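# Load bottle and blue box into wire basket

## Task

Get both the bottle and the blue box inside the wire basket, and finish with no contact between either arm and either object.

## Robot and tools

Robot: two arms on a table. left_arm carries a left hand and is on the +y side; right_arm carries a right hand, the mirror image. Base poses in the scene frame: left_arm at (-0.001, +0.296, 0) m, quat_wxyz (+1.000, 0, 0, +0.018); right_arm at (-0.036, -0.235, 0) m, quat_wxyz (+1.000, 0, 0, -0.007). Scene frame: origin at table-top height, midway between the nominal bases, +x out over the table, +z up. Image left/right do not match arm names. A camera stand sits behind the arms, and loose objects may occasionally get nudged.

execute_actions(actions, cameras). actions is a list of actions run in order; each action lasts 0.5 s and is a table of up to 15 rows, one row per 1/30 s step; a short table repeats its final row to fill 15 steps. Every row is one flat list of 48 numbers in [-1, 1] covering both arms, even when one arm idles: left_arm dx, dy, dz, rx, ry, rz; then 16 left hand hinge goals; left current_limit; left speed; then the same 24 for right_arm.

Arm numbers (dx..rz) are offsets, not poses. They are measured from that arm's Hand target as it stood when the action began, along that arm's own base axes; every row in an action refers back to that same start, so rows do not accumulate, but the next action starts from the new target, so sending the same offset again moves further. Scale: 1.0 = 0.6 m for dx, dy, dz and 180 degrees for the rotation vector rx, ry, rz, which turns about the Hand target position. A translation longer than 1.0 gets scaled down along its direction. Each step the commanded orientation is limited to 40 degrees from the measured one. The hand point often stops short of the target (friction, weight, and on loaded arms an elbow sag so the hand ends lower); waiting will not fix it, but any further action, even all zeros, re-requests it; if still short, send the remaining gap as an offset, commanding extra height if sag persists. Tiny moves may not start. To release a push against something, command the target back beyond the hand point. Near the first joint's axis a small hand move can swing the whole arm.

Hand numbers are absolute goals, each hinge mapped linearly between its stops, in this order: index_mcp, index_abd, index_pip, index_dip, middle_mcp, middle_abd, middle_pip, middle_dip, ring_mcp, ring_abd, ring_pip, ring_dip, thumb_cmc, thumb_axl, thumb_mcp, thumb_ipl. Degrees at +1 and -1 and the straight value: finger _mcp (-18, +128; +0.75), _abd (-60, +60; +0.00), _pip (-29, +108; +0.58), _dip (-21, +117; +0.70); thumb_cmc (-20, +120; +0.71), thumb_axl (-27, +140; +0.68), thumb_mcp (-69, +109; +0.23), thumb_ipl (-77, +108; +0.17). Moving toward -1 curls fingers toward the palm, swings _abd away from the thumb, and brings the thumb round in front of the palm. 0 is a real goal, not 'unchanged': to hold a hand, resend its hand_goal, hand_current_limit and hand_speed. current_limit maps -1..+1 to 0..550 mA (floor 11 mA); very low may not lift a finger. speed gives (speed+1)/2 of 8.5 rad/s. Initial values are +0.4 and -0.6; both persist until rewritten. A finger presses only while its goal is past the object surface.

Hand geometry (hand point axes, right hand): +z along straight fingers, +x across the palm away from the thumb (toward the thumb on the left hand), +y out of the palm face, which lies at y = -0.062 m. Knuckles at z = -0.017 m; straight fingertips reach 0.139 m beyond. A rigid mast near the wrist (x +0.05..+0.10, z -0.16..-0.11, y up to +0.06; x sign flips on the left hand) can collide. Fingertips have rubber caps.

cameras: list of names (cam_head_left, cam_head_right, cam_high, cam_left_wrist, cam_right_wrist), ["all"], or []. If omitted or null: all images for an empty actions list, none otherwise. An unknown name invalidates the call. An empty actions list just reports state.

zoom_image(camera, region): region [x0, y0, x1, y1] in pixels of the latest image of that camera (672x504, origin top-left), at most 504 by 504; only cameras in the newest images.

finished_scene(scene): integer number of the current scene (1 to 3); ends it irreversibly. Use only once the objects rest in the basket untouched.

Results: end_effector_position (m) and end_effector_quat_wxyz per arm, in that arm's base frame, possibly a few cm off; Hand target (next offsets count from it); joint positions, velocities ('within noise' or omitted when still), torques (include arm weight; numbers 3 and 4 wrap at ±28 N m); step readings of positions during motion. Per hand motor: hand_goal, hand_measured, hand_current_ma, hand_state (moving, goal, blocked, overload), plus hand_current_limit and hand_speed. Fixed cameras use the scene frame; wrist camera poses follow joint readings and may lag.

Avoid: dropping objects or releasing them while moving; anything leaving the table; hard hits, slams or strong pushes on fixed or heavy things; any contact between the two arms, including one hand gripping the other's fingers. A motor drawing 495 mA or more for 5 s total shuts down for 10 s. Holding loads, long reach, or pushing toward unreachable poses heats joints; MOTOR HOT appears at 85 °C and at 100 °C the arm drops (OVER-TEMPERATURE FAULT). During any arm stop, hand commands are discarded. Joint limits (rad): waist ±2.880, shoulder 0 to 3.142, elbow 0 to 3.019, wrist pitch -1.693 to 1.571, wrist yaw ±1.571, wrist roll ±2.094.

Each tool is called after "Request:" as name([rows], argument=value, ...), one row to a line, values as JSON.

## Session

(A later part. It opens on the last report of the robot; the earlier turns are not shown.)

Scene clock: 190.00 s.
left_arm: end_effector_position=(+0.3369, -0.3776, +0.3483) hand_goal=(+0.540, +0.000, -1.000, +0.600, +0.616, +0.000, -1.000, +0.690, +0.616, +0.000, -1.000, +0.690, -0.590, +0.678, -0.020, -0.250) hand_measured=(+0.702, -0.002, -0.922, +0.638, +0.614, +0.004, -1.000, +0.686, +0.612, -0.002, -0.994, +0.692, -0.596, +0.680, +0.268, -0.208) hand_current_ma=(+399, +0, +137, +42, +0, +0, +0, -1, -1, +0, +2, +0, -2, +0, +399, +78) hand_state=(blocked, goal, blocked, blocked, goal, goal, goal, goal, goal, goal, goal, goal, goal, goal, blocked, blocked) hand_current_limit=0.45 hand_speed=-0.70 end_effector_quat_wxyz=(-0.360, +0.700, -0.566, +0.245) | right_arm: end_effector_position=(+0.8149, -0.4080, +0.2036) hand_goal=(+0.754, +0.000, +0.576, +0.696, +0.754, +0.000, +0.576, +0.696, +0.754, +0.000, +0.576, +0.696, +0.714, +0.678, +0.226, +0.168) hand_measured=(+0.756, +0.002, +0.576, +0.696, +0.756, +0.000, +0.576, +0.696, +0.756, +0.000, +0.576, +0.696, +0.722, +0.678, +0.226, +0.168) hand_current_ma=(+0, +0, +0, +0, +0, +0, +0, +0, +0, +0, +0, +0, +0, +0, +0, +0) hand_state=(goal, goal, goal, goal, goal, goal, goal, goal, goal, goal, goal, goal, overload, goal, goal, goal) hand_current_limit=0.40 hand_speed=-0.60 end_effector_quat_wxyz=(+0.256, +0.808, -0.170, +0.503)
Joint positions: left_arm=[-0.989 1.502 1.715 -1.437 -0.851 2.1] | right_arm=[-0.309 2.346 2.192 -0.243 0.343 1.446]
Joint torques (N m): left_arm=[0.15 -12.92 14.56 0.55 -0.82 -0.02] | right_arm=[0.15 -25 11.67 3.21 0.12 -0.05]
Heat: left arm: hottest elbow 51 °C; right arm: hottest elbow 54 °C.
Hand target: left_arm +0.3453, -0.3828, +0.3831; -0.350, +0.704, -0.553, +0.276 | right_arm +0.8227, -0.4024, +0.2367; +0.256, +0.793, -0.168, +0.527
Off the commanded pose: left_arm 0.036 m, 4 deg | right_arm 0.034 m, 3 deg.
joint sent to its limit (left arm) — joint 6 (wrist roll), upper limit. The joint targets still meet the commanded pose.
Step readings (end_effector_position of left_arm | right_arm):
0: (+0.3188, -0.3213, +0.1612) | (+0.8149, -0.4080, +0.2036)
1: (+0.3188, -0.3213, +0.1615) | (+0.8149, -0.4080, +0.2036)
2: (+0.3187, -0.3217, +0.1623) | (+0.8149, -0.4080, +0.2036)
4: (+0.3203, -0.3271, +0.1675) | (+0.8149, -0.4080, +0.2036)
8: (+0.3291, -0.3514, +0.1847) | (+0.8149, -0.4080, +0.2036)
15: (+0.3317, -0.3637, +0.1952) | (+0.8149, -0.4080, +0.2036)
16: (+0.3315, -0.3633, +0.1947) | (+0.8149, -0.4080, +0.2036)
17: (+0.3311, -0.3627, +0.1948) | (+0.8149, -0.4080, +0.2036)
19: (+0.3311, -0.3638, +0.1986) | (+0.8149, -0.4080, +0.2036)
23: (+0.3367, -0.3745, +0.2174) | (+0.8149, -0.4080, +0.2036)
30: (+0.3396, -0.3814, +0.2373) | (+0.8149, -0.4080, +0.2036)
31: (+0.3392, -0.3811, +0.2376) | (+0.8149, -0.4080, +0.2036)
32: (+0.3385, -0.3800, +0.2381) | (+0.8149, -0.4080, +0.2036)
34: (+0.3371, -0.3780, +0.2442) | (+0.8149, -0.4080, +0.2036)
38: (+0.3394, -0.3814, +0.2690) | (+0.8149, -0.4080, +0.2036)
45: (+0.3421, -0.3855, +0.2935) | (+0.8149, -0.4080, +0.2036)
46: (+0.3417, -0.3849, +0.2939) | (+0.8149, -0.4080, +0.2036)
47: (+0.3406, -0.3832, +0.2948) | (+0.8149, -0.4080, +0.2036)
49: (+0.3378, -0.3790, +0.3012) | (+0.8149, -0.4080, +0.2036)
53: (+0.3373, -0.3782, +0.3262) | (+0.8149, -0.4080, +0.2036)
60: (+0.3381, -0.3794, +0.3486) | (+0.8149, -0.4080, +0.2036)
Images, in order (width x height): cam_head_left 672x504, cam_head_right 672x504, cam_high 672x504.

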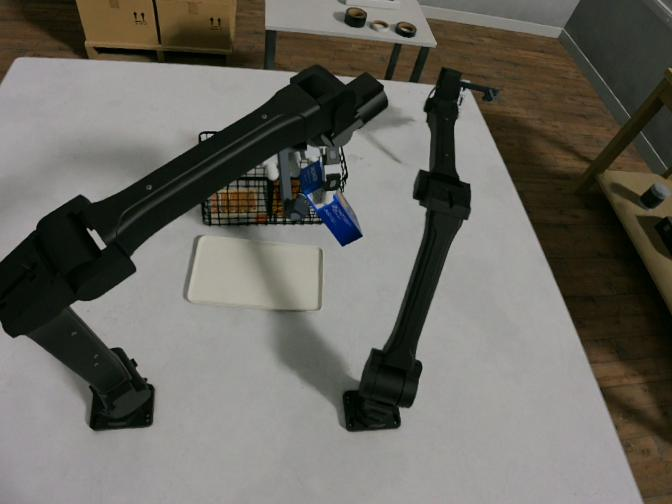

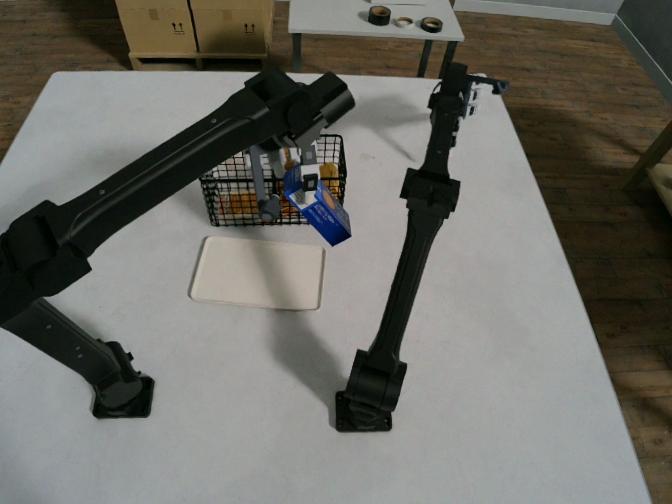

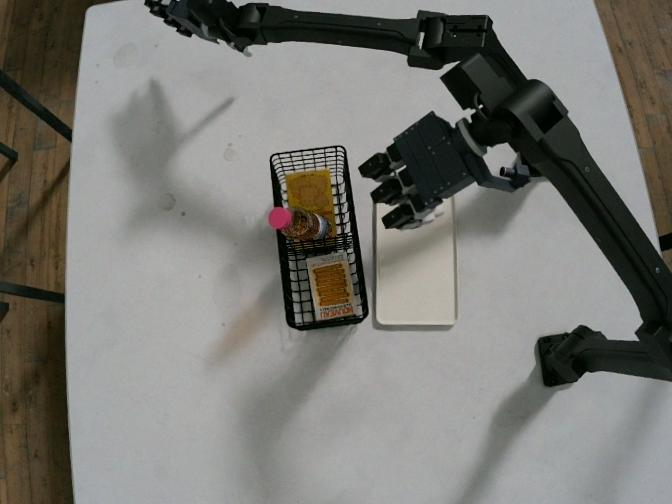

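Request:
execute_actions([
  [[0,0.1,-0.06,0,0,0,0.54,0,-1,0.6,0.616,0,-1,0.69,0.616,0,-1,0.69,-0.59,0.678,-0.02,-0.25,0.45,-0.7,0,0,0,0,0,0,0.754,0,0.576,0.696,0.754,0,0.576,0.696,0.754,0,0.576,0.696,0.714,0.678,0.226,0.168,0.4,-0.6]],
  [[-0.01,0.05,-0.1,0,0,0,0.54,0,-1,0.6,0.616,0,-1,0.69,0.616,0,-1,0.69,-0.59,0.678,-0.02,-0.25,0.45,-0.7,0,0,0,0,0,0,0.754,0,0.576,0.696,0.754,0,0.576,0.696,0.754,0,0.576,0.696,0.714,0.678,0.226,0.168,0.4,-0.6]],
  [[0,0,-0.08,0,0,0,0.54,0,-1,0.6,0.616,0,-1,0.69,0.616,0,-1,0.69,-0.59,0.678,-0.02,-0.25,0.45,-0.7,0,0,0,0,0,0,0.754,0,0.576,0.696,0.754,0,0.576,0.696,0.754,0,0.576,0.696,0.714,0.678,0.226,0.168,0.4,-0.6]],
], cameras=["cam_head_left","cam_head_right"])

Request:
zoom_image(camera="cam_head_left", region=[220, 170, 340, 310])

Request:
zoom_image(camera="cam_head_right", region=[220, 170, 340, 310])

Scene clock: 229.07 s.
left_arm: end_effector_position=(+0.3316, -0.2912, +0.2253) hand_goal=(+0.540, +0.000, -1.000, +0.600, +0.616, +0.000, -1.000, +0.690, +0.616, +0.000, -1.000, +0.690, -0.590, +0.678, -0.020, -0.250) hand_measured=(+0.700, +0.000, -0.920, +0.640, +0.614, +0.004, -1.000, +0.686, +0.612, -0.002, -0.994, +0.692, -0.594, +0.680, +0.268, -0.208) hand_current_ma=(+399, +0, +145, +45, +0, +0, +0, -1, -1, +0, +2, +0, -1, +0, +399, +78) hand_state=(blocked, goal, blocked, blocked, goal, goal, goal, goal, goal, goal, goal, goal, goal, goal, blocked, blocked) hand_current_limit=0.45 hand_speed=-0.70 end_effector_quat_wxyz=(-0.370, +0.728, -0.526, +0.238) | right_arm: end_effector_position=(+0.8149, -0.4080, +0.2036) hand_goal=(+0.754, +0.000, +0.576, +0.696, +0.754, +0.000, +0.576, +0.696, +0.754, +0.000, +0.576, +0.696, +0.714, +0.678, +0.226, +0.168) hand_measured=(+0.756, +0.002, +0.576, +0.696, +0.756, +0.000, +0.576, +0.696, +0.756, +0.000, +0.576, +0.696, +0.722, +0.678, +0.226, +0.168) hand_current_ma=(+0, +0, +0, +0, +0, +0, +0, +0, +0, +0, +0, +0, +0, +0, +0, +0) hand_state=(goal, goal, goal, goal, goal, goal, goal, goal, goal, goal, goal, goal, overload, goal, goal, goal) hand_current_limit=0.40 hand_speed=-0.60 end_effector_quat_wxyz=(+0.256, +0.808, -0.170, +0.503)
Joint positions: left_arm=[-0.89 1.3 1.182 -1.081 -0.853 2.101] | right_arm=[-0.309 2.346 2.192 -0.243 0.343 1.446]
Joint torques (N m): left_arm=[0.26 -10.46 10.35 1.58 -0.91 -0.04] | right_arm=[0.44 -25.41 11.78 3.23 0.17 -0.04]
Heat: left arm: hottest elbow 58 °C; right arm: hottest elbow 54 °C.
Hand target: left_arm +0.3392, -0.2929, +0.2392; -0.350, +0.704, -0.553, +0.276 | right_arm +0.8227, -0.4024, +0.2367; +0.256, +0.793, -0.168, +0.527
Off the commanded pose: left_arm 0.016 m, 6 deg | right_arm 0.034 m, 3 deg.
joint sent to its limit (left arm) — joint 6 (wrist roll), upper limit. The joint targets are off in orientation, not in position.
Step readings (end_effector_position of left_arm | right_arm):
0: (+0.3369, -0.3776, +0.3483) | (+0.8149, -0.4080, +0.2036)
1: (+0.3369, -0.3776, +0.3483) | (+0.8149, -0.4080, +0.2036)
2: (+0.3374, -0.3770, +0.3479) | (+0.8149, -0.4080, +0.2036)
4: (+0.3382, -0.3704, +0.3418) | (+0.8149, -0.4080, +0.2036)
8: (+0.3377, -0.3382, +0.3254) | (+0.8149, -0.4080, +0.2036)
15: (+0.3432, -0.3234, +0.3294) | (+0.8149, -0.4080, +0.2036)
16: (+0.3432, -0.3234, +0.3297) | (+0.8149, -0.4080, +0.2036)
17: (+0.3433, -0.3236, +0.3276) | (+0.8149, -0.4080, +0.2036)
19: (+0.3400, -0.3180, +0.3139) | (+0.8149, -0.4080, +0.2036)
23: (+0.3303, -0.2972, +0.2778) | (+0.8149, -0.4080, +0.2036)
30: (+0.3333, -0.2935, +0.2637) | (+0.8149, -0.4080, +0.2036)
31: (+0.3338, -0.2942, +0.2643) | (+0.8149, -0.4080, +0.2036)
32: (+0.3346, -0.2949, +0.2639) | (+0.8149, -0.4080, +0.2036)
34: (+0.3354, -0.2957, +0.2574) | (+0.8149, -0.4080, +0.2036)
38: (+0.3314, -0.2909, +0.2344) | (+0.8149, -0.4080, +0.2036)
45: (+0.3308, -0.2903, +0.2249) | (+0.8149, -0.4080, +0.2036)
Images, in order (width x height): cam_head_left 672x504, cam_head_right 672x504.

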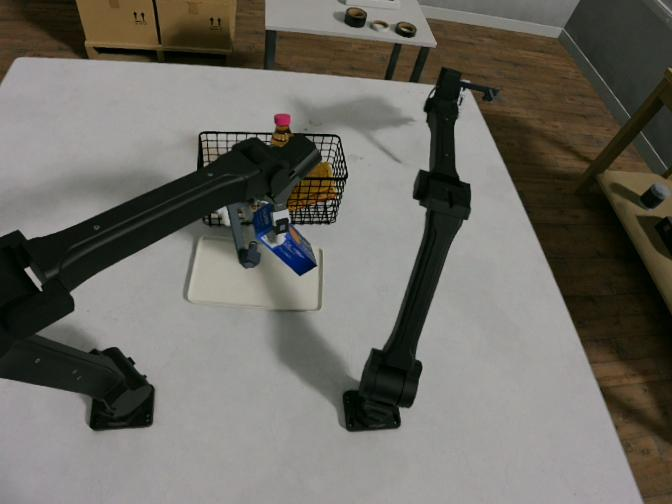

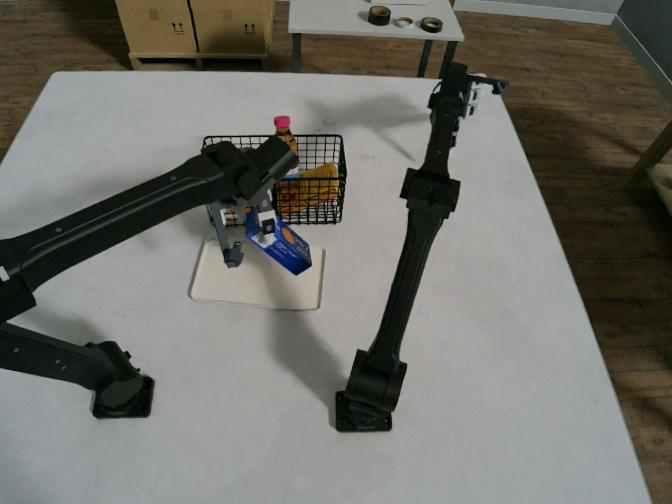

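Scaled by 3.600 from the camera's 672x504 image, which has a finer 960x720 frame.

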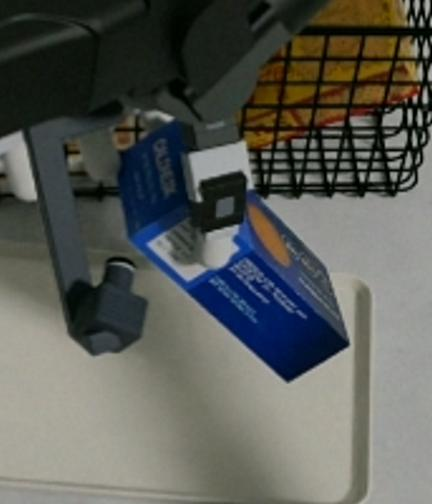

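Scaled by 3.600 from the camera's 672x504 image, which has a finer 960x720 frame.

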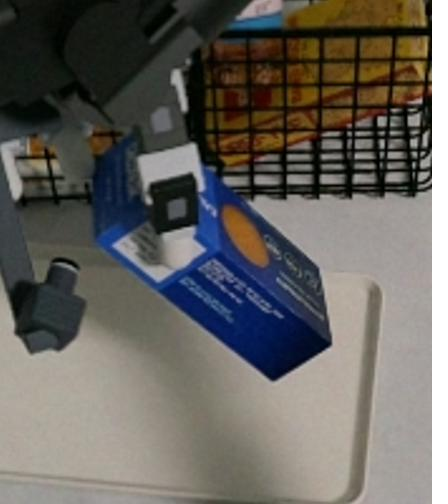

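Request:
execute_actions([
  [[0,0,-0.1,0,0,0,0.54,0,-1,0.6,0.616,0,-1,0.69,0.616,0,-1,0.69,-0.59,0.678,-0.02,-0.25,0.45,-0.7,0,0,0,0,0,0,0.754,0,0.576,0.696,0.754,0,0.576,0.696,0.754,0,0.576,0.696,0.714,0.678,0.226,0.168,0.4,-0.6]],
  [[0.022,-0.063,0,0,0,0,0.54,0,-1,0.6,0.616,0,-1,0.69,0.616,0,-1,0.69,-0.59,0.678,-0.02,-0.25,0.45,-0.7,0,0,0,0,0,0,0.754,0,0.576,0.696,0.754,0,0.576,0.696,0.754,0,0.576,0.696,0.714,0.678,0.226,0.168,0.4,-0.6]],
  [[0.024,-0.068,0.02,0,0,0,0.54,0,-1,0.6,0.616,0,-1,0.69,0.616,0,-1,0.69,-0.59,0.678,-0.02,-0.25,0.45,-0.7,0,0,0,0,0,0,0.754,0,0.576,0.696,0.754,0,0.576,0.696,0.754,0,0.576,0.696,0.714,0.678,0.226,0.168,0.4,-0.6]],
], cameras=["cam_head_left","cam_head_right"])

Request:
zoom_image(camera="cam_head_left", region=[220, 170, 340, 310])

Request:
zoom_image(camera="cam_head_right", region=[220, 170, 340, 310])

Scene clock: 239.47 s.
left_arm: end_effector_position=(+0.3537, -0.3521, +0.1672) hand_goal=(+0.540, +0.000, -1.000, +0.600, +0.616, +0.000, -1.000, +0.690, +0.616, +0.000, -1.000, +0.690, -0.590, +0.678, -0.020, -0.250) hand_measured=(+0.698, +0.000, -0.920, +0.640, +0.614, +0.004, -1.000, +0.686, +0.612, -0.002, -0.994, +0.692, -0.604, +0.678, +0.268, -0.208) hand_current_ma=(+399, +0, +145, +45, -1, +0, +0, -1, -1, +0, +2, +0, -8, +0, +399, +78) hand_state=(blocked, goal, blocked, blocked, goal, goal, goal, goal, goal, goal, goal, goal, goal, goal, blocked, blocked) hand_current_limit=0.45 hand_speed=-0.70 end_effector_quat_wxyz=(-0.365, +0.717, -0.542, +0.244) | right_arm: end_effector_position=(+0.8149, -0.4080, +0.2036) hand_goal=(+0.754, +0.000, +0.576, +0.696, +0.754, +0.000, +0.576, +0.696, +0.754, +0.000, +0.576, +0.696, +0.714, +0.678, +0.226, +0.168) hand_measured=(+0.756, +0.002, +0.576, +0.696, +0.756, +0.000, +0.576, +0.696, +0.756, +0.000, +0.576, +0.696, +0.722, +0.678, +0.226, +0.168) hand_current_ma=(+0, +0, +0, +0, +0, +0, +0, +0, +0, +0, +0, +0, +0, +0, +0, +0) hand_state=(goal, goal, goal, goal, goal, goal, goal, goal, goal, goal, goal, goal, overload, goal, goal, goal) hand_current_limit=0.40 hand_speed=-0.60 end_effector_quat_wxyz=(+0.256, +0.808, -0.170, +0.503)
Joint positions: left_arm=[-0.933 1.485 1.213 -0.932 -0.852 2.101] | right_arm=[-0.309 2.346 2.192 -0.243 0.343 1.446]
Joint torques (N m): left_arm=[-0.67 -10.99 14.02 0.7 -0.72 -0.03] | right_arm=[0.09 -24.76 11.79 3.21 0.17 -0.05]
Heat: left arm: hottest elbow 58 °C; right arm: hottest elbow 54 °C.
Hand target: left_arm +0.3669, -0.3714, +0.1912; -0.350, +0.704, -0.553, +0.276 | right_arm +0.8227, -0.4024, +0.2367; +0.256, +0.793, -0.168, +0.527
Off the commanded pose: left_arm 0.033 m, 5 deg | right_arm 0.034 m, 3 deg.
joint sent to its limit (left arm) — joint 6 (wrist roll), upper limit. The joint targets are off in orientation, not in position.
Step readings (end_effector_position of left_arm | right_arm):
0: (+0.3316, -0.2912, +0.2253) | (+0.8149, -0.4080, +0.2036)
1: (+0.3316, -0.2913, +0.2250) | (+0.8149, -0.4080, +0.2036)
2: (+0.3327, -0.2924, +0.2230) | (+0.8149, -0.4080, +0.2036)
4: (+0.3342, -0.2943, +0.2131) | (+0.8149, -0.4080, +0.2036)
8: (+0.3286, -0.2878, +0.1806) | (+0.8149, -0.4080, +0.2036)
15: (+0.3289, -0.2881, +0.1634) | (+0.8149, -0.4080, +0.2036)
16: (+0.3294, -0.2886, +0.1637) | (+0.8149, -0.4080, +0.2036)
17: (+0.3298, -0.2891, +0.1634) | (+0.8149, -0.4080, +0.2036)
19: (+0.3310, -0.2906, +0.1612) | (+0.8149, -0.4080, +0.2036)
23: (+0.3353, -0.2981, +0.1512) | (+0.8149, -0.4080, +0.2036)
30: (+0.3386, -0.3055, +0.1517) | (+0.8149, -0.4080, +0.2036)
31: (+0.3388, -0.3057, +0.1519) | (+0.8149, -0.4080, +0.2036)
32: (+0.3392, -0.3079, +0.1527) | (+0.8149, -0.4080, +0.2036)
34: (+0.3423, -0.3153, +0.1559) | (+0.8149, -0.4080, +0.2036)
38: (+0.3517, -0.3419, +0.1646) | (+0.8149, -0.4080, +0.2036)
45: (+0.3538, -0.3522, +0.1670) | (+0.8149, -0.4080, +0.2036)
Images, in order (width x height): cam_head_left 672x504, cam_head_right 672x504.

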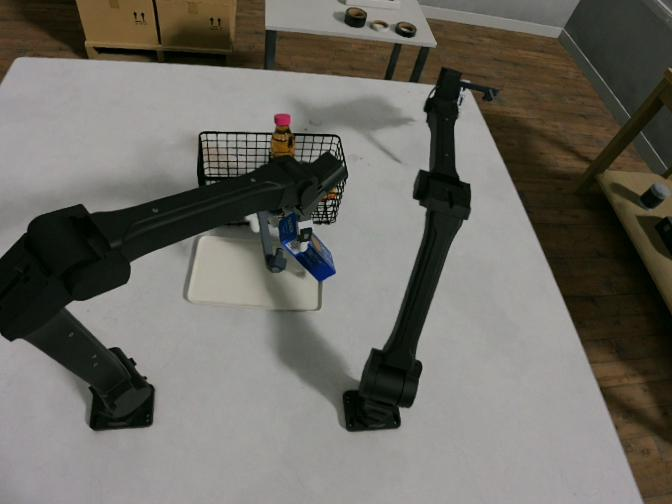

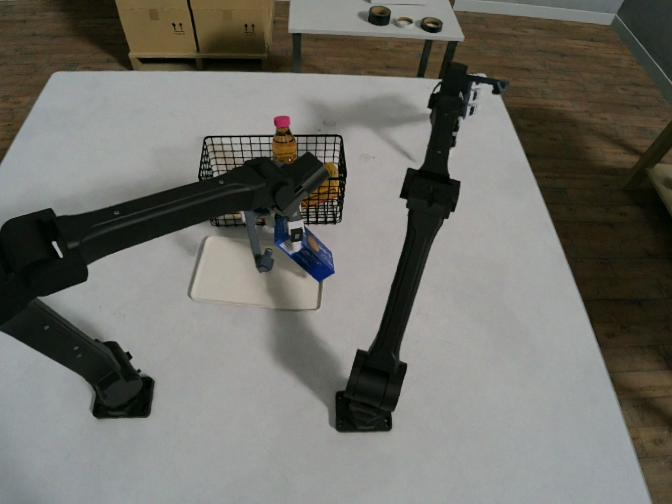

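Scaled by 3.600 from the camera's 672x504 image, which has a finer 960x720 frame.

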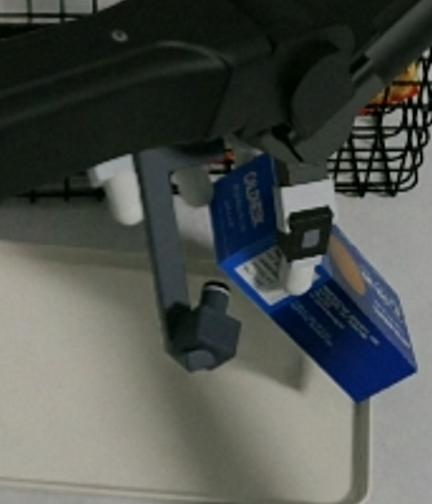

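Scaled by 3.600 from the camera's 672x504 image, which has a finer 960x720 frame.

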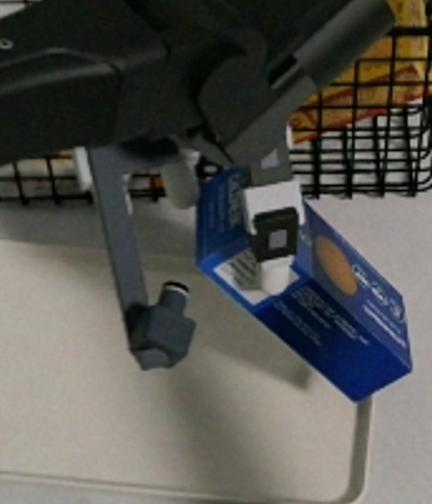

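Request:
execute_actions([
  [[0.02,-0.063,0,0,0,0,0.54,0,-1,0.6,0.616,0,-1,0.69,0.616,0,-1,0.69,-0.59,0.678,-0.02,-0.25,0.35,-0.7,0,0,0,0,0,0,0.754,0,0.576,0.696,0.754,0,0.576,0.696,0.754,0,0.576,0.696,0.714,0.678,0.226,0.168,0.4,-0.6]],
  [[0.022,-0.075,0.01,0,0,0,0.54,0,-1,0.6,0.616,0,-1,0.69,0.616,0,-1,0.69,-0.59,0.678,-0.02,-0.25,0.35,-0.7,0,0,0,0,0,0,0.754,0,0.576,0.696,0.754,0,0.576,0.696,0.754,0,0.576,0.696,0.714,0.678,0.226,0.168,0.4,-0.6]],
], cameras=["cam_head_left","cam_head_right"])

Request:
zoom_image(camera="cam_head_left", region=[250, 170, 370, 310])

Request:
zoom_image(camera="cam_head_right", region=[250, 170, 370, 310])

Scene clock: 250.97 s.
left_arm: end_effector_position=(+0.3789, -0.4368, +0.1747) hand_goal=(+0.540, +0.000, -1.000, +0.600, +0.616, +0.000, -1.000, +0.690, +0.616, +0.000, -1.000, +0.690, -0.590, +0.678, -0.020, -0.250) hand_measured=(+0.698, +0.000, -0.920, +0.640, +0.612, +0.004, -1.000, +0.686, +0.612, -0.002, -0.994, +0.692, -0.602, +0.678, +0.268, -0.208) hand_current_ma=(+371, +0, +145, +45, -1, +0, +0, -1, -1, +0, +2, +0, -6, +0, +371, +78) hand_state=(blocked, goal, blocked, blocked, goal, goal, goal, goal, goal, goal, goal, goal, goal, goal, blocked, blocked) hand_current_limit=0.35 hand_speed=-0.70 end_effector_quat_wxyz=(-0.358, +0.702, -0.561, +0.254) | right_arm: end_effector_position=(+0.8149, -0.4080, +0.2036) hand_goal=(+0.754, +0.000, +0.576, +0.696, +0.754, +0.000, +0.576, +0.696, +0.754, +0.000, +0.576, +0.696, +0.714, +0.678, +0.226, +0.168) hand_measured=(+0.756, +0.002, +0.576, +0.696, +0.756, +0.000, +0.576, +0.696, +0.756, +0.000, +0.576, +0.696, +0.722, +0.678, +0.226, +0.168) hand_current_ma=(+0, +0, +0, +0, +0, +0, +0, +0, +0, +0, +0, +0, +0, +0, +0, +0) hand_state=(goal, goal, goal, goal, goal, goal, goal, goal, goal, goal, goal, goal, overload, goal, goal, goal) hand_current_limit=0.40 hand_speed=-0.60 end_effector_quat_wxyz=(+0.256, +0.808, -0.170, +0.503)
Joint positions: left_arm=[-0.985 1.682 1.469 -0.99 -0.851 2.101] | right_arm=[-0.309 2.346 2.192 -0.243 0.343 1.446]
Joint torques (N m): left_arm=[-0.26 -14.21 14.02 0.8 -0.8 -0.03] | right_arm=[0.09 -25.35 11.79 3.28 0.14 -0.04]
Heat: left arm: hottest elbow 57 °C; right arm: hottest elbow 54 °C.
Hand target: left_arm +0.3920, -0.4543, +0.1973; -0.350, +0.704, -0.553, +0.276 | right_arm +0.8227, -0.4024, +0.2367; +0.256, +0.793, -0.168, +0.527
Off the commanded pose: left_arm 0.031 m, 3 deg | right_arm 0.034 m, 3 deg.
joint sent to its limit (left arm) — joint 6 (wrist roll), upper limit. The joint targets still meet the commanded pose.
Step readings (end_effector_position of left_arm | right_arm):
0: (+0.3537, -0.3521, +0.1672) | (+0.8149, -0.4080, +0.2036)
1: (+0.3538, -0.3522, +0.1673) | (+0.8149, -0.4080, +0.2036)
2: (+0.3543, -0.3531, +0.1677) | (+0.8149, -0.4080, +0.2036)
4: (+0.3564, -0.3590, +0.1696) | (+0.8149, -0.4080, +0.2036)
8: (+0.3614, -0.3809, +0.1709) | (+0.8149, -0.4080, +0.2036)
15: (+0.3644, -0.3906, +0.1692) | (+0.8149, -0.4080, +0.2036)
16: (+0.3645, -0.3907, +0.1692) | (+0.8149, -0.4080, +0.2036)
17: (+0.3650, -0.3918, +0.1699) | (+0.8149, -0.4080, +0.2036)
19: (+0.3677, -0.3989, +0.1724) | (+0.8149, -0.4080, +0.2036)
23: (+0.3766, -0.4262, +0.1753) | (+0.8149, -0.4080, +0.2036)
30: (+0.3789, -0.4369, +0.1744) | (+0.8149, -0.4080, +0.2036)
Images, in order (width x height): cam_head_left 672x504, cam_head_right 672x504.

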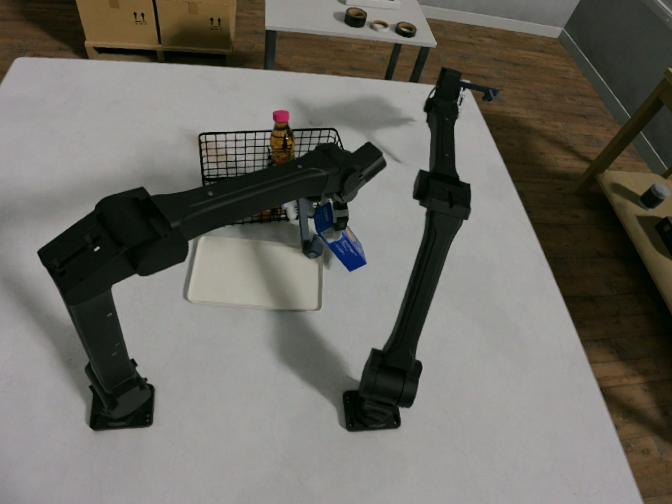

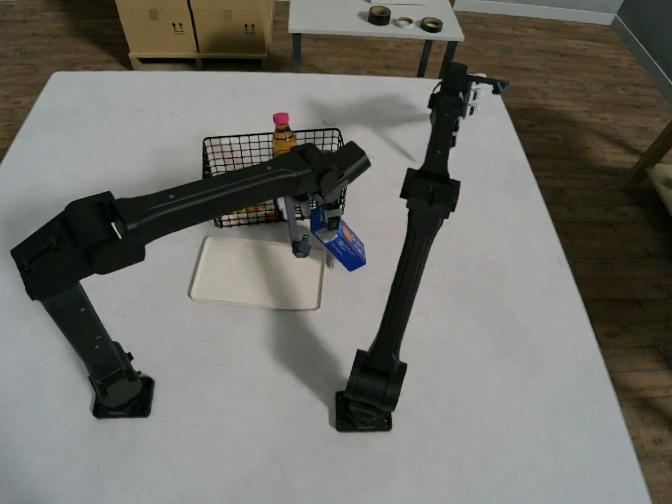

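Scaled by 3.600 from the camera's 672x504 image, which has a finer 960x720 frame.

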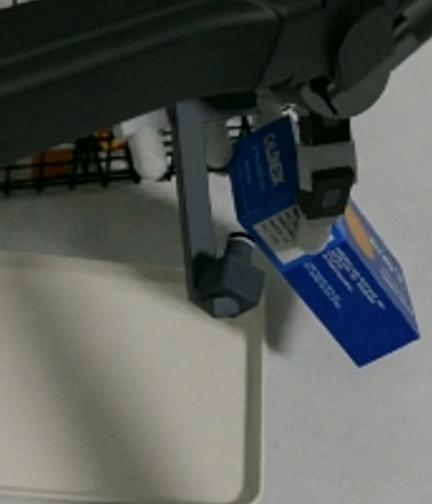

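Scaled by 3.600 from the camera's 672x504 image, which has a finer 960x720 frame.

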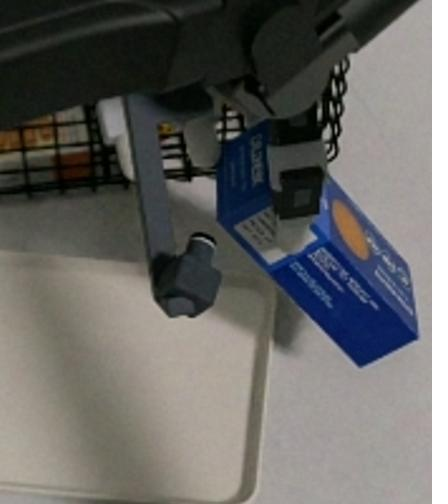

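Request:
execute_actions([
  [[-0.03,0,0.12,0,0,0,0.54,0,-1,0.6,0.616,0,-1,0.69,0.616,0,-1,0.69,-0.59,0.678,-0.02,-0.25,0.4,-0.7,0,0,0,0,0,0,0.754,0,0.576,0.696,0.754,0,0.576,0.696,0.754,0,0.576,0.696,0.714,0.678,0.226,0.168,0.4,-0.6]],
  [[0,0.08,0.12,0,0,0,0.54,0,-1,0.6,0.616,0,-1,0.69,0.616,0,-1,0.69,-0.59,0.678,-0.02,-0.25,0.4,-0.7,0,0,0,0,0,0,0.754,0,0.576,0.696,0.754,0,0.576,0.696,0.754,0,0.576,0.696,0.714,0.678,0.226,0.168,0.4,-0.6]],
  [[0,0.1,0.12,0,0,0,0.54,0,-1,0.6,0.616,0,-1,0.69,0.616,0,-1,0.69,-0.59,0.678,-0.02,-0.25,0.4,-0.7,0,0,0,0,0,0,0.754,0,0.576,0.696,0.754,0,0.576,0.696,0.754,0,0.576,0.696,0.714,0.678,0.226,0.168,0.4,-0.6]],
  [[0.05,0.1,0.1,0,0,0,0.54,0,-1,0.6,0.616,0,-1,0.69,0.616,0,-1,0.69,-0.59,0.678,-0.02,-0.25,0.4,-0.7,0,0,0,0,0,0,0.754,0,0.576,0.696,0.754,0,0.576,0.696,0.754,0,0.576,0.696,0.714,0.678,0.226,0.168,0.4,-0.6]],
  [[0.09,0.1,0,0,0,0.03,0.54,0,-1,0.6,0.616,0,-1,0.69,0.616,0,-1,0.69,-0.59,0.678,-0.02,-0.25,0.4,-0.7,0,0,0,0,0,0,0.754,0,0.576,0.696,0.754,0,0.576,0.696,0.754,0,0.576,0.696,0.714,0.678,0.226,0.168,0.4,-0.6]],
  [[0.11,0.092,0,0,0,0.03,0.54,0,-1,0.6,0.616,0,-1,0.69,0.616,0,-1,0.69,-0.59,0.678,-0.02,-0.25,0.4,-0.7,0,0,0,0,0,0,0.754,0,0.576,0.696,0.754,0,0.576,0.696,0.754,0,0.576,0.696,0.714,0.678,0.226,0.168,0.4,-0.6]],
], cameras=["cam_head_left","cam_head_right","cam_high"])

Request:
zoom_image(camera="cam_head_left", region=[180, 60, 360, 240])

Request:
zoom_image(camera="cam_head_right", region=[180, 60, 360, 240])

Request:
zoom_image(camera="cam_high", region=[220, 120, 420, 340])

Scene clock: 268.63 s.
left_arm: end_effector_position=(+0.5255, -0.1673, +0.4408) hand_goal=(+0.540, +0.000, -1.000, +0.600, +0.616, +0.000, -1.000, +0.690, +0.616, +0.000, -1.000, +0.690, -0.590, +0.678, -0.020, -0.250) hand_measured=(+0.698, +0.000, -0.920, +0.640, +0.612, +0.004, -1.000, +0.688, +0.612, -0.002, -0.994, +0.692, -0.598, +0.678, +0.268, -0.208) hand_current_ma=(+385, +0, +145, +45, -1, +0, +0, +0, -1, +0, +2, +0, -3, +0, +385, +78) hand_state=(blocked, goal, blocked, blocked, goal, goal, goal, goal, goal, goal, goal, goal, goal, goal, blocked, blocked) hand_current_limit=0.40 hand_speed=-0.70 end_effector_quat_wxyz=(-0.406, +0.830, -0.348, +0.157) | right_arm: end_effector_position=(+0.8149, -0.4080, +0.2036) hand_goal=(+0.754, +0.000, +0.576, +0.696, +0.754, +0.000, +0.576, +0.696, +0.754, +0.000, +0.576, +0.696, +0.714, +0.678, +0.226, +0.168) hand_measured=(+0.756, +0.002, +0.576, +0.696, +0.756, +0.000, +0.576, +0.696, +0.756, +0.000, +0.576, +0.696, +0.722, +0.678, +0.226, +0.168) hand_current_ma=(+0, +0, +0, +0, +0, +0, +0, +0, +0, +0, +0, +0, +0, +0, +0, +0) hand_state=(goal, goal, goal, goal, goal, goal, goal, goal, goal, goal, goal, goal, overload, goal, goal, goal) hand_current_limit=0.40 hand_speed=-0.60 end_effector_quat_wxyz=(+0.256, +0.808, -0.170, +0.503)
Joint positions: left_arm=[-0.438 1.706 2.22 -1.698 -0.836 2.101] | right_arm=[-0.309 2.346 2.192 -0.243 0.343 1.446]
Joint torques (N m): left_arm=[-1.14 -15.38 13.29 0.64 -0.75 -0.03] | right_arm=[0.09 -25.29 11.7 3.18 0.15 -0.04]
Heat: left arm: hottest elbow 60 °C; right arm: hottest elbow 54 °C.
Hand target: left_arm +0.5241, -0.1711, +0.4730; -0.374, +0.753, -0.485, +0.242 | right_arm +0.8227, -0.4024, +0.2367; +0.256, +0.793, -0.168, +0.527
Off the commanded pose: left_arm 0.033 m, 21 deg | right_arm 0.034 m, 3 deg.
joint sent to its limit (left arm) — joint 4 (wrist pitch), lower limit; joint 6 (wrist roll), upper limit. The joint targets are off in orientation, not in position.
Step readings (end_effector_position of left_arm | right_arm):
0: (+0.3788, -0.4367, +0.1746) | (+0.8149, -0.4080, +0.2036)
1: (+0.3788, -0.4367, +0.1750) | (+0.8149, -0.4080, +0.2036)
2: (+0.3780, -0.4356, +0.1762) | (+0.8149, -0.4080, +0.2036)
4: (+0.3749, -0.4317, +0.1819) | (+0.8149, -0.4080, +0.2036)
8: (+0.3724, -0.4318, +0.2017) | (+0.8149, -0.4080, +0.2036)
15: (+0.3705, -0.4356, +0.2267) | (+0.8149, -0.4080, +0.2036)
16: (+0.3701, -0.4358, +0.2279) | (+0.8149, -0.4080, +0.2036)
17: (+0.3690, -0.4340, +0.2291) | (+0.8149, -0.4080, +0.2036)
19: (+0.3643, -0.4262, +0.2338) | (+0.8149, -0.4080, +0.2036)
23: (+0.3593, -0.4090, +0.2574) | (+0.8149, -0.4080, +0.2036)
30: (+0.3636, -0.3997, +0.3090) | (+0.8149, -0.4080, +0.2036)
31: (+0.3639, -0.3997, +0.3126) | (+0.8149, -0.4080, +0.2036)
32: (+0.3639, -0.3970, +0.3153) | (+0.8149, -0.4080, +0.2036)
34: (+0.3612, -0.3876, +0.3206) | (+0.8149, -0.4080, +0.2036)
38: (+0.3636, -0.3616, +0.3391) | (+0.8149, -0.4080, +0.2036)
45: (+0.3685, -0.3432, +0.3786) | (+0.8149, -0.4080, +0.2036)
46: (+0.3685, -0.3428, +0.3819) | (+0.8149, -0.4080, +0.2036)
47: (+0.3684, -0.3406, +0.3852) | (+0.8149, -0.4080, +0.2036)
49: (+0.3699, -0.3314, +0.3940) | (+0.8149, -0.4080, +0.2036)
53: (+0.3866, -0.3017, +0.4220) | (+0.8149, -0.4080, +0.2036)
60: (+0.3976, -0.2794, +0.4545) | (+0.8149, -0.4080, +0.2036)
61: (+0.3975, -0.2797, +0.4560) | (+0.8149, -0.4080, +0.2036)
62: (+0.3988, -0.2792, +0.4566) | (+0.8149, -0.4080, +0.2036)
64: (+0.4071, -0.2730, +0.4559) | (+0.8149, -0.4080, +0.2036)
68: (+0.4368, -0.2410, +0.4482) | (+0.8149, -0.4080, +0.2036)
75: (+0.4596, -0.2213, +0.4361) | (+0.8149, -0.4080, +0.2036)
76: (+0.4600, -0.2219, +0.4359) | (+0.8149, -0.4080, +0.2036)
77: (+0.4614, -0.2223, +0.4366) | (+0.8149, -0.4080, +0.2036)
79: (+0.4703, -0.2179, +0.4409) | (+0.8149, -0.4080, +0.2036)
83: (+0.4977, -0.1878, +0.4463) | (+0.8149, -0.4080, +0.2036)
90: (+0.5236, -0.1640, +0.4417) | (+0.8149, -0.4080, +0.2036)
Images, in order (width x height): cam_head_left 672x504, cam_head_right 672x504, cam_high 672x504.

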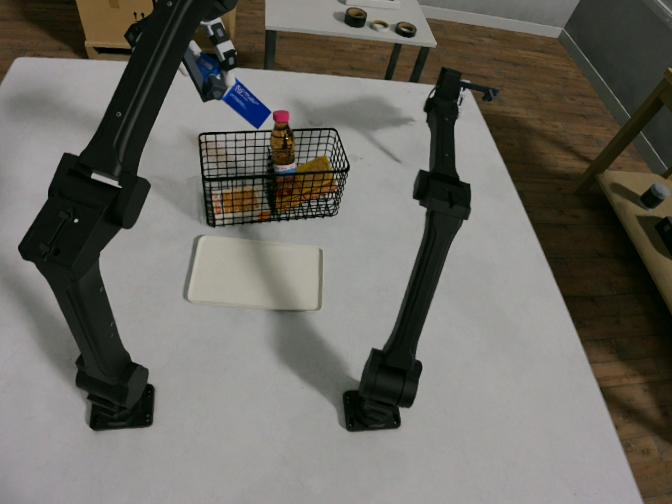

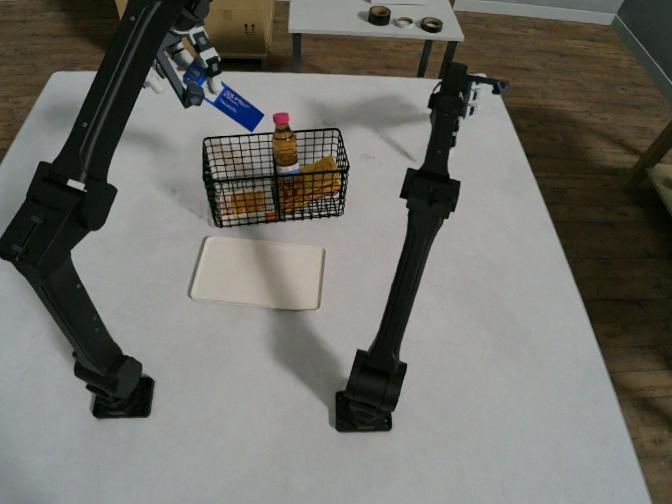

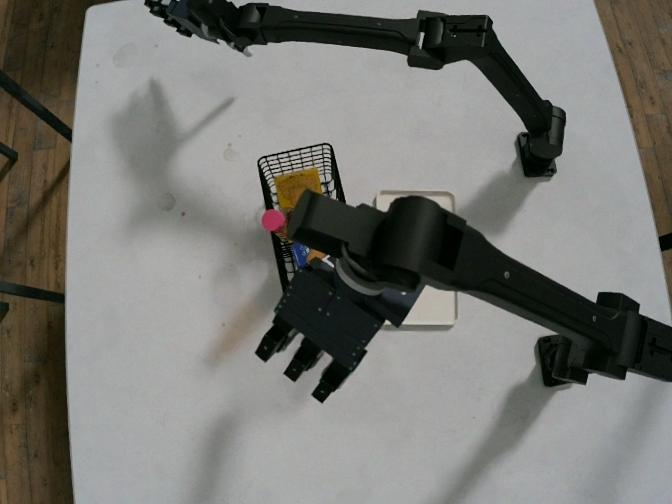

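Scaled by 2.800 from the camera's 672x504 image, which has a finer 960x720 frame.

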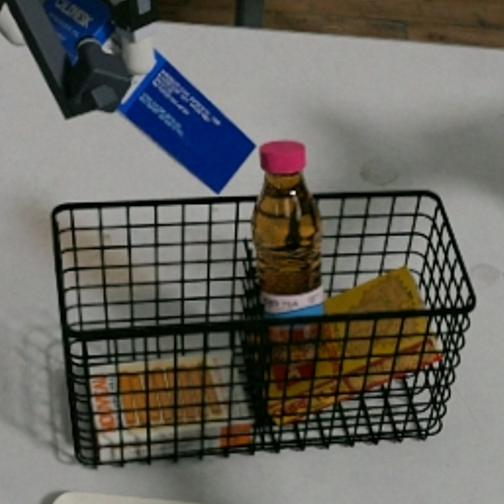

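Scaled by 2.800 from the camera's 672x504 image, which has a finer 960x720 frame.

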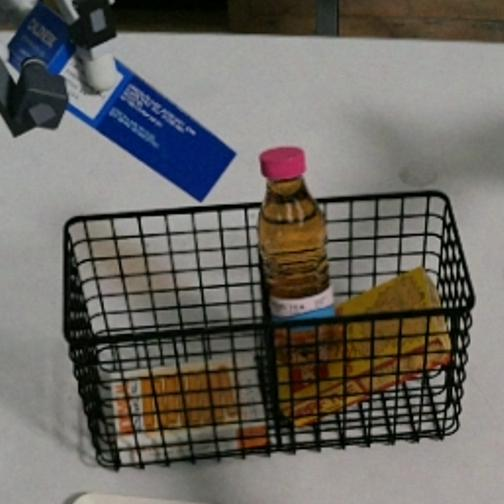

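Scaled by 2.291 from the camera's 672x504 image, which has a finer 960x720 frame.

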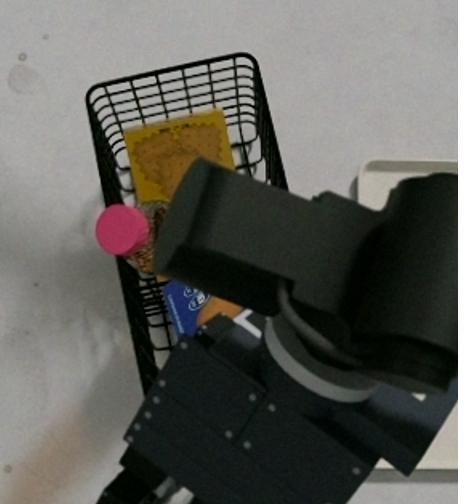

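Request:
execute_actions([
  [[-0.019,0.031,0,0,0,0,0.54,0,-1,0.6,0.95,0,0.3,0.69,0.95,0,0.3,0.69,-0.59,0.678,-0.02,-0.25,0.4,-0.7,0,0,0,0,0,0,0.754,0,0.576,0.696,0.754,0,0.576,0.696,0.754,0,0.576,0.696,0.714,0.678,0.226,0.168,0.4,-0.6]],
  [[0,0,-0.1,0,0,0,0.54,0,-1,0.6,1,0,0.576,0.69,1,0,0.576,0.69,-0.59,0.678,-0.02,-0.25,0.4,-0.7,0,0,0,0,0,0,0.754,0,0.576,0.696,0.754,0,0.576,0.696,0.754,0,0.576,0.696,0.714,0.678,0.226,0.168,0.4,-0.6]],
  [[0,0,-0.1,0,0,0,0.54,0,-1,0.6,1,0,0.576,0.69,1,0,0.576,0.69,-0.59,0.678,-0.02,-0.25,0.4,-0.7,0,0,0,0,0,0,0.754,0,0.576,0.696,0.754,0,0.576,0.696,0.754,0,0.576,0.696,0.714,0.678,0.226,0.168,0.4,-0.6]],
], cameras=["cam_head_left","cam_head_right","cam_high"])

Request:
zoom_image(camera="cam_head_left", region=[180, 60, 360, 240])

Request:
zoom_image(camera="cam_head_right", region=[180, 60, 360, 240])

Scene clock: 292.30 s.
left_arm: end_effector_position=(+0.5131, -0.1580, +0.3458) hand_goal=(+0.540, +0.000, -1.000, +0.600, +1.000, +0.000, +0.576, +0.690, +1.000, +0.000, +0.576, +0.690, -0.590, +0.678, -0.020, -0.250) hand_measured=(+0.696, +0.000, -0.934, +0.628, +0.986, +0.002, +0.568, +0.688, +0.986, -0.002, +0.568, +0.692, -0.602, +0.678, +0.274, -0.208) hand_current_ma=(+385, +0, +103, +25, -8, +0, -3, +0, -8, +0, -3, +0, -5, +0, +385, +79) hand_state=(blocked, goal, blocked, blocked, goal, goal, goal, goal, goal, goal, goal, goal, goal, goal, blocked, blocked) hand_current_limit=0.40 hand_speed=-0.70 end_effector_quat_wxyz=(-0.404, +0.833, -0.343, +0.158) | right_arm: end_effector_position=(+0.8149, -0.4080, +0.2036) hand_goal=(+0.754, +0.000, +0.576, +0.696, +0.754, +0.000, +0.576, +0.696, +0.754, +0.000, +0.576, +0.696, +0.714, +0.678, +0.226, +0.168) hand_measured=(+0.756, +0.002, +0.576, +0.696, +0.756, +0.000, +0.576, +0.696, +0.756, +0.000, +0.576, +0.696, +0.722, +0.678, +0.226, +0.168) hand_current_ma=(+0, +0, +0, +0, +0, +0, +0, +0, +0, +0, +0, +0, +0, +0, +0, +0) hand_state=(goal, goal, goal, goal, goal, goal, goal, goal, goal, goal, goal, goal, overload, goal, goal, goal) hand_current_limit=0.40 hand_speed=-0.60 end_effector_quat_wxyz=(+0.256, +0.808, -0.170, +0.503)
Joint positions: left_arm=[-0.43 1.555 1.763 -1.391 -0.831 2.095] | right_arm=[-0.309 2.346 2.192 -0.243 0.343 1.446]
Joint torques (N m): left_arm=[0.21 -14.62 8.95 1.29 -0.83 0.01] | right_arm=[0.26 -25 11.75 3.22 0.13 -0.03]
Heat: left arm: hottest elbow 62 °C; right arm: hottest elbow 55 °C.
Hand target: left_arm +0.5126, -0.1523, +0.3532; -0.375, +0.753, -0.485, +0.242 | right_arm +0.8227, -0.4024, +0.2367; +0.256, +0.793, -0.168, +0.527
Off the commanded pose: left_arm 0.009 m, 21 deg | right_arm 0.034 m, 3 deg.
joint sent to its limit (left arm) — joint 6 (wrist roll), upper limit. The joint targets are off in orientation, not in position.
Step readings (end_effector_position of left_arm | right_arm):
0: (+0.5255, -0.1673, +0.4408) | (+0.8149, -0.4080, +0.2036)
1: (+0.5255, -0.1673, +0.4408) | (+0.8149, -0.4080, +0.2036)
2: (+0.5255, -0.1674, +0.4408) | (+0.8149, -0.4080, +0.2036)
4: (+0.5253, -0.1677, +0.4409) | (+0.8149, -0.4080, +0.2036)
8: (+0.5243, -0.1677, +0.4423) | (+0.8149, -0.4080, +0.2036)
15: (+0.5211, -0.1644, +0.4491) | (+0.8149, -0.4080, +0.2036)
16: (+0.5205, -0.1641, +0.4495) | (+0.8149, -0.4080, +0.2036)
17: (+0.5196, -0.1634, +0.4480) | (+0.8149, -0.4080, +0.2036)
19: (+0.5149, -0.1609, +0.4375) | (+0.8149, -0.4080, +0.2036)
23: (+0.5100, -0.1590, +0.4092) | (+0.8149, -0.4080, +0.2036)
30: (+0.5154, -0.1594, +0.3845) | (+0.8149, -0.4080, +0.2036)
31: (+0.5163, -0.1597, +0.3834) | (+0.8149, -0.4080, +0.2036)
32: (+0.5173, -0.1599, +0.3813) | (+0.8149, -0.4080, +0.2036)
34: (+0.5152, -0.1590, +0.3706) | (+0.8149, -0.4080, +0.2036)
38: (+0.5111, -0.1576, +0.3459) | (+0.8149, -0.4080, +0.2036)
45: (+0.5130, -0.1578, +0.3457) | (+0.8149, -0.4080, +0.2036)
Images, in order (width x height): cam_head_left 672x504, cam_head_right 672x504, cam_high 672x504.

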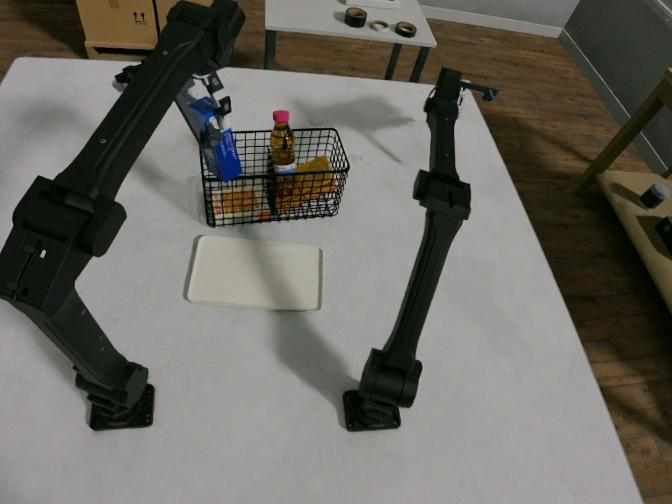

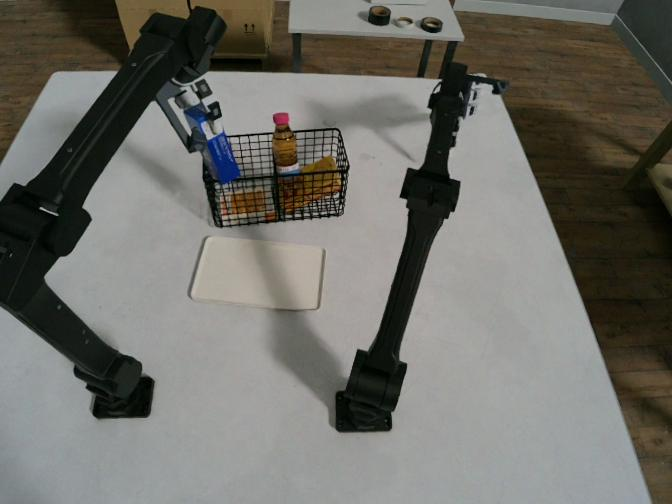

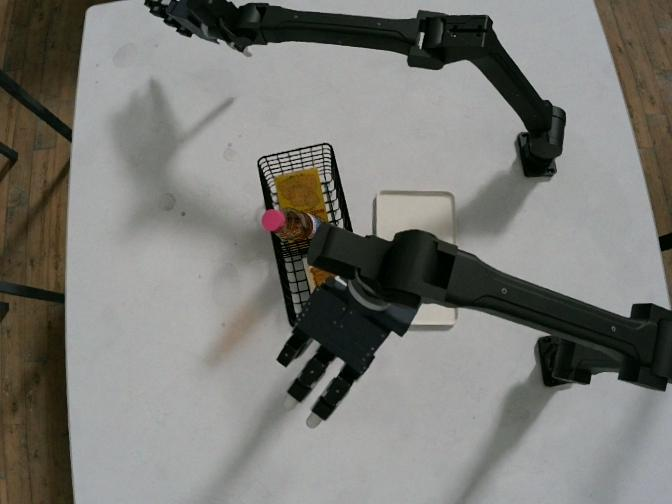

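Scaled by 2.800 from the camera's 672x504 image, which has a finer 960x720 frame.

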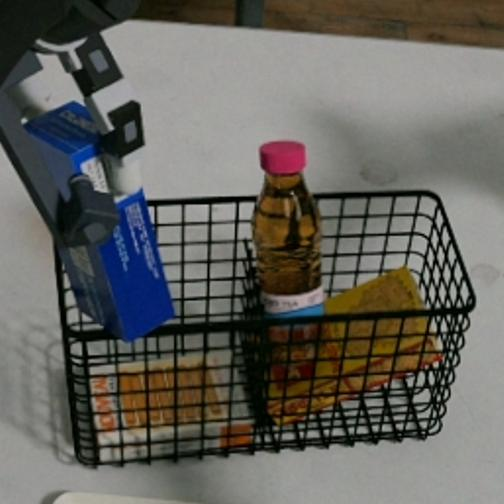

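Scaled by 2.800 from the camera's 672x504 image, which has a finer 960x720 frame.

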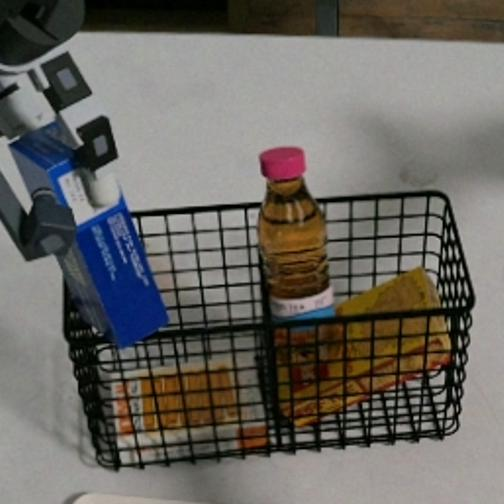

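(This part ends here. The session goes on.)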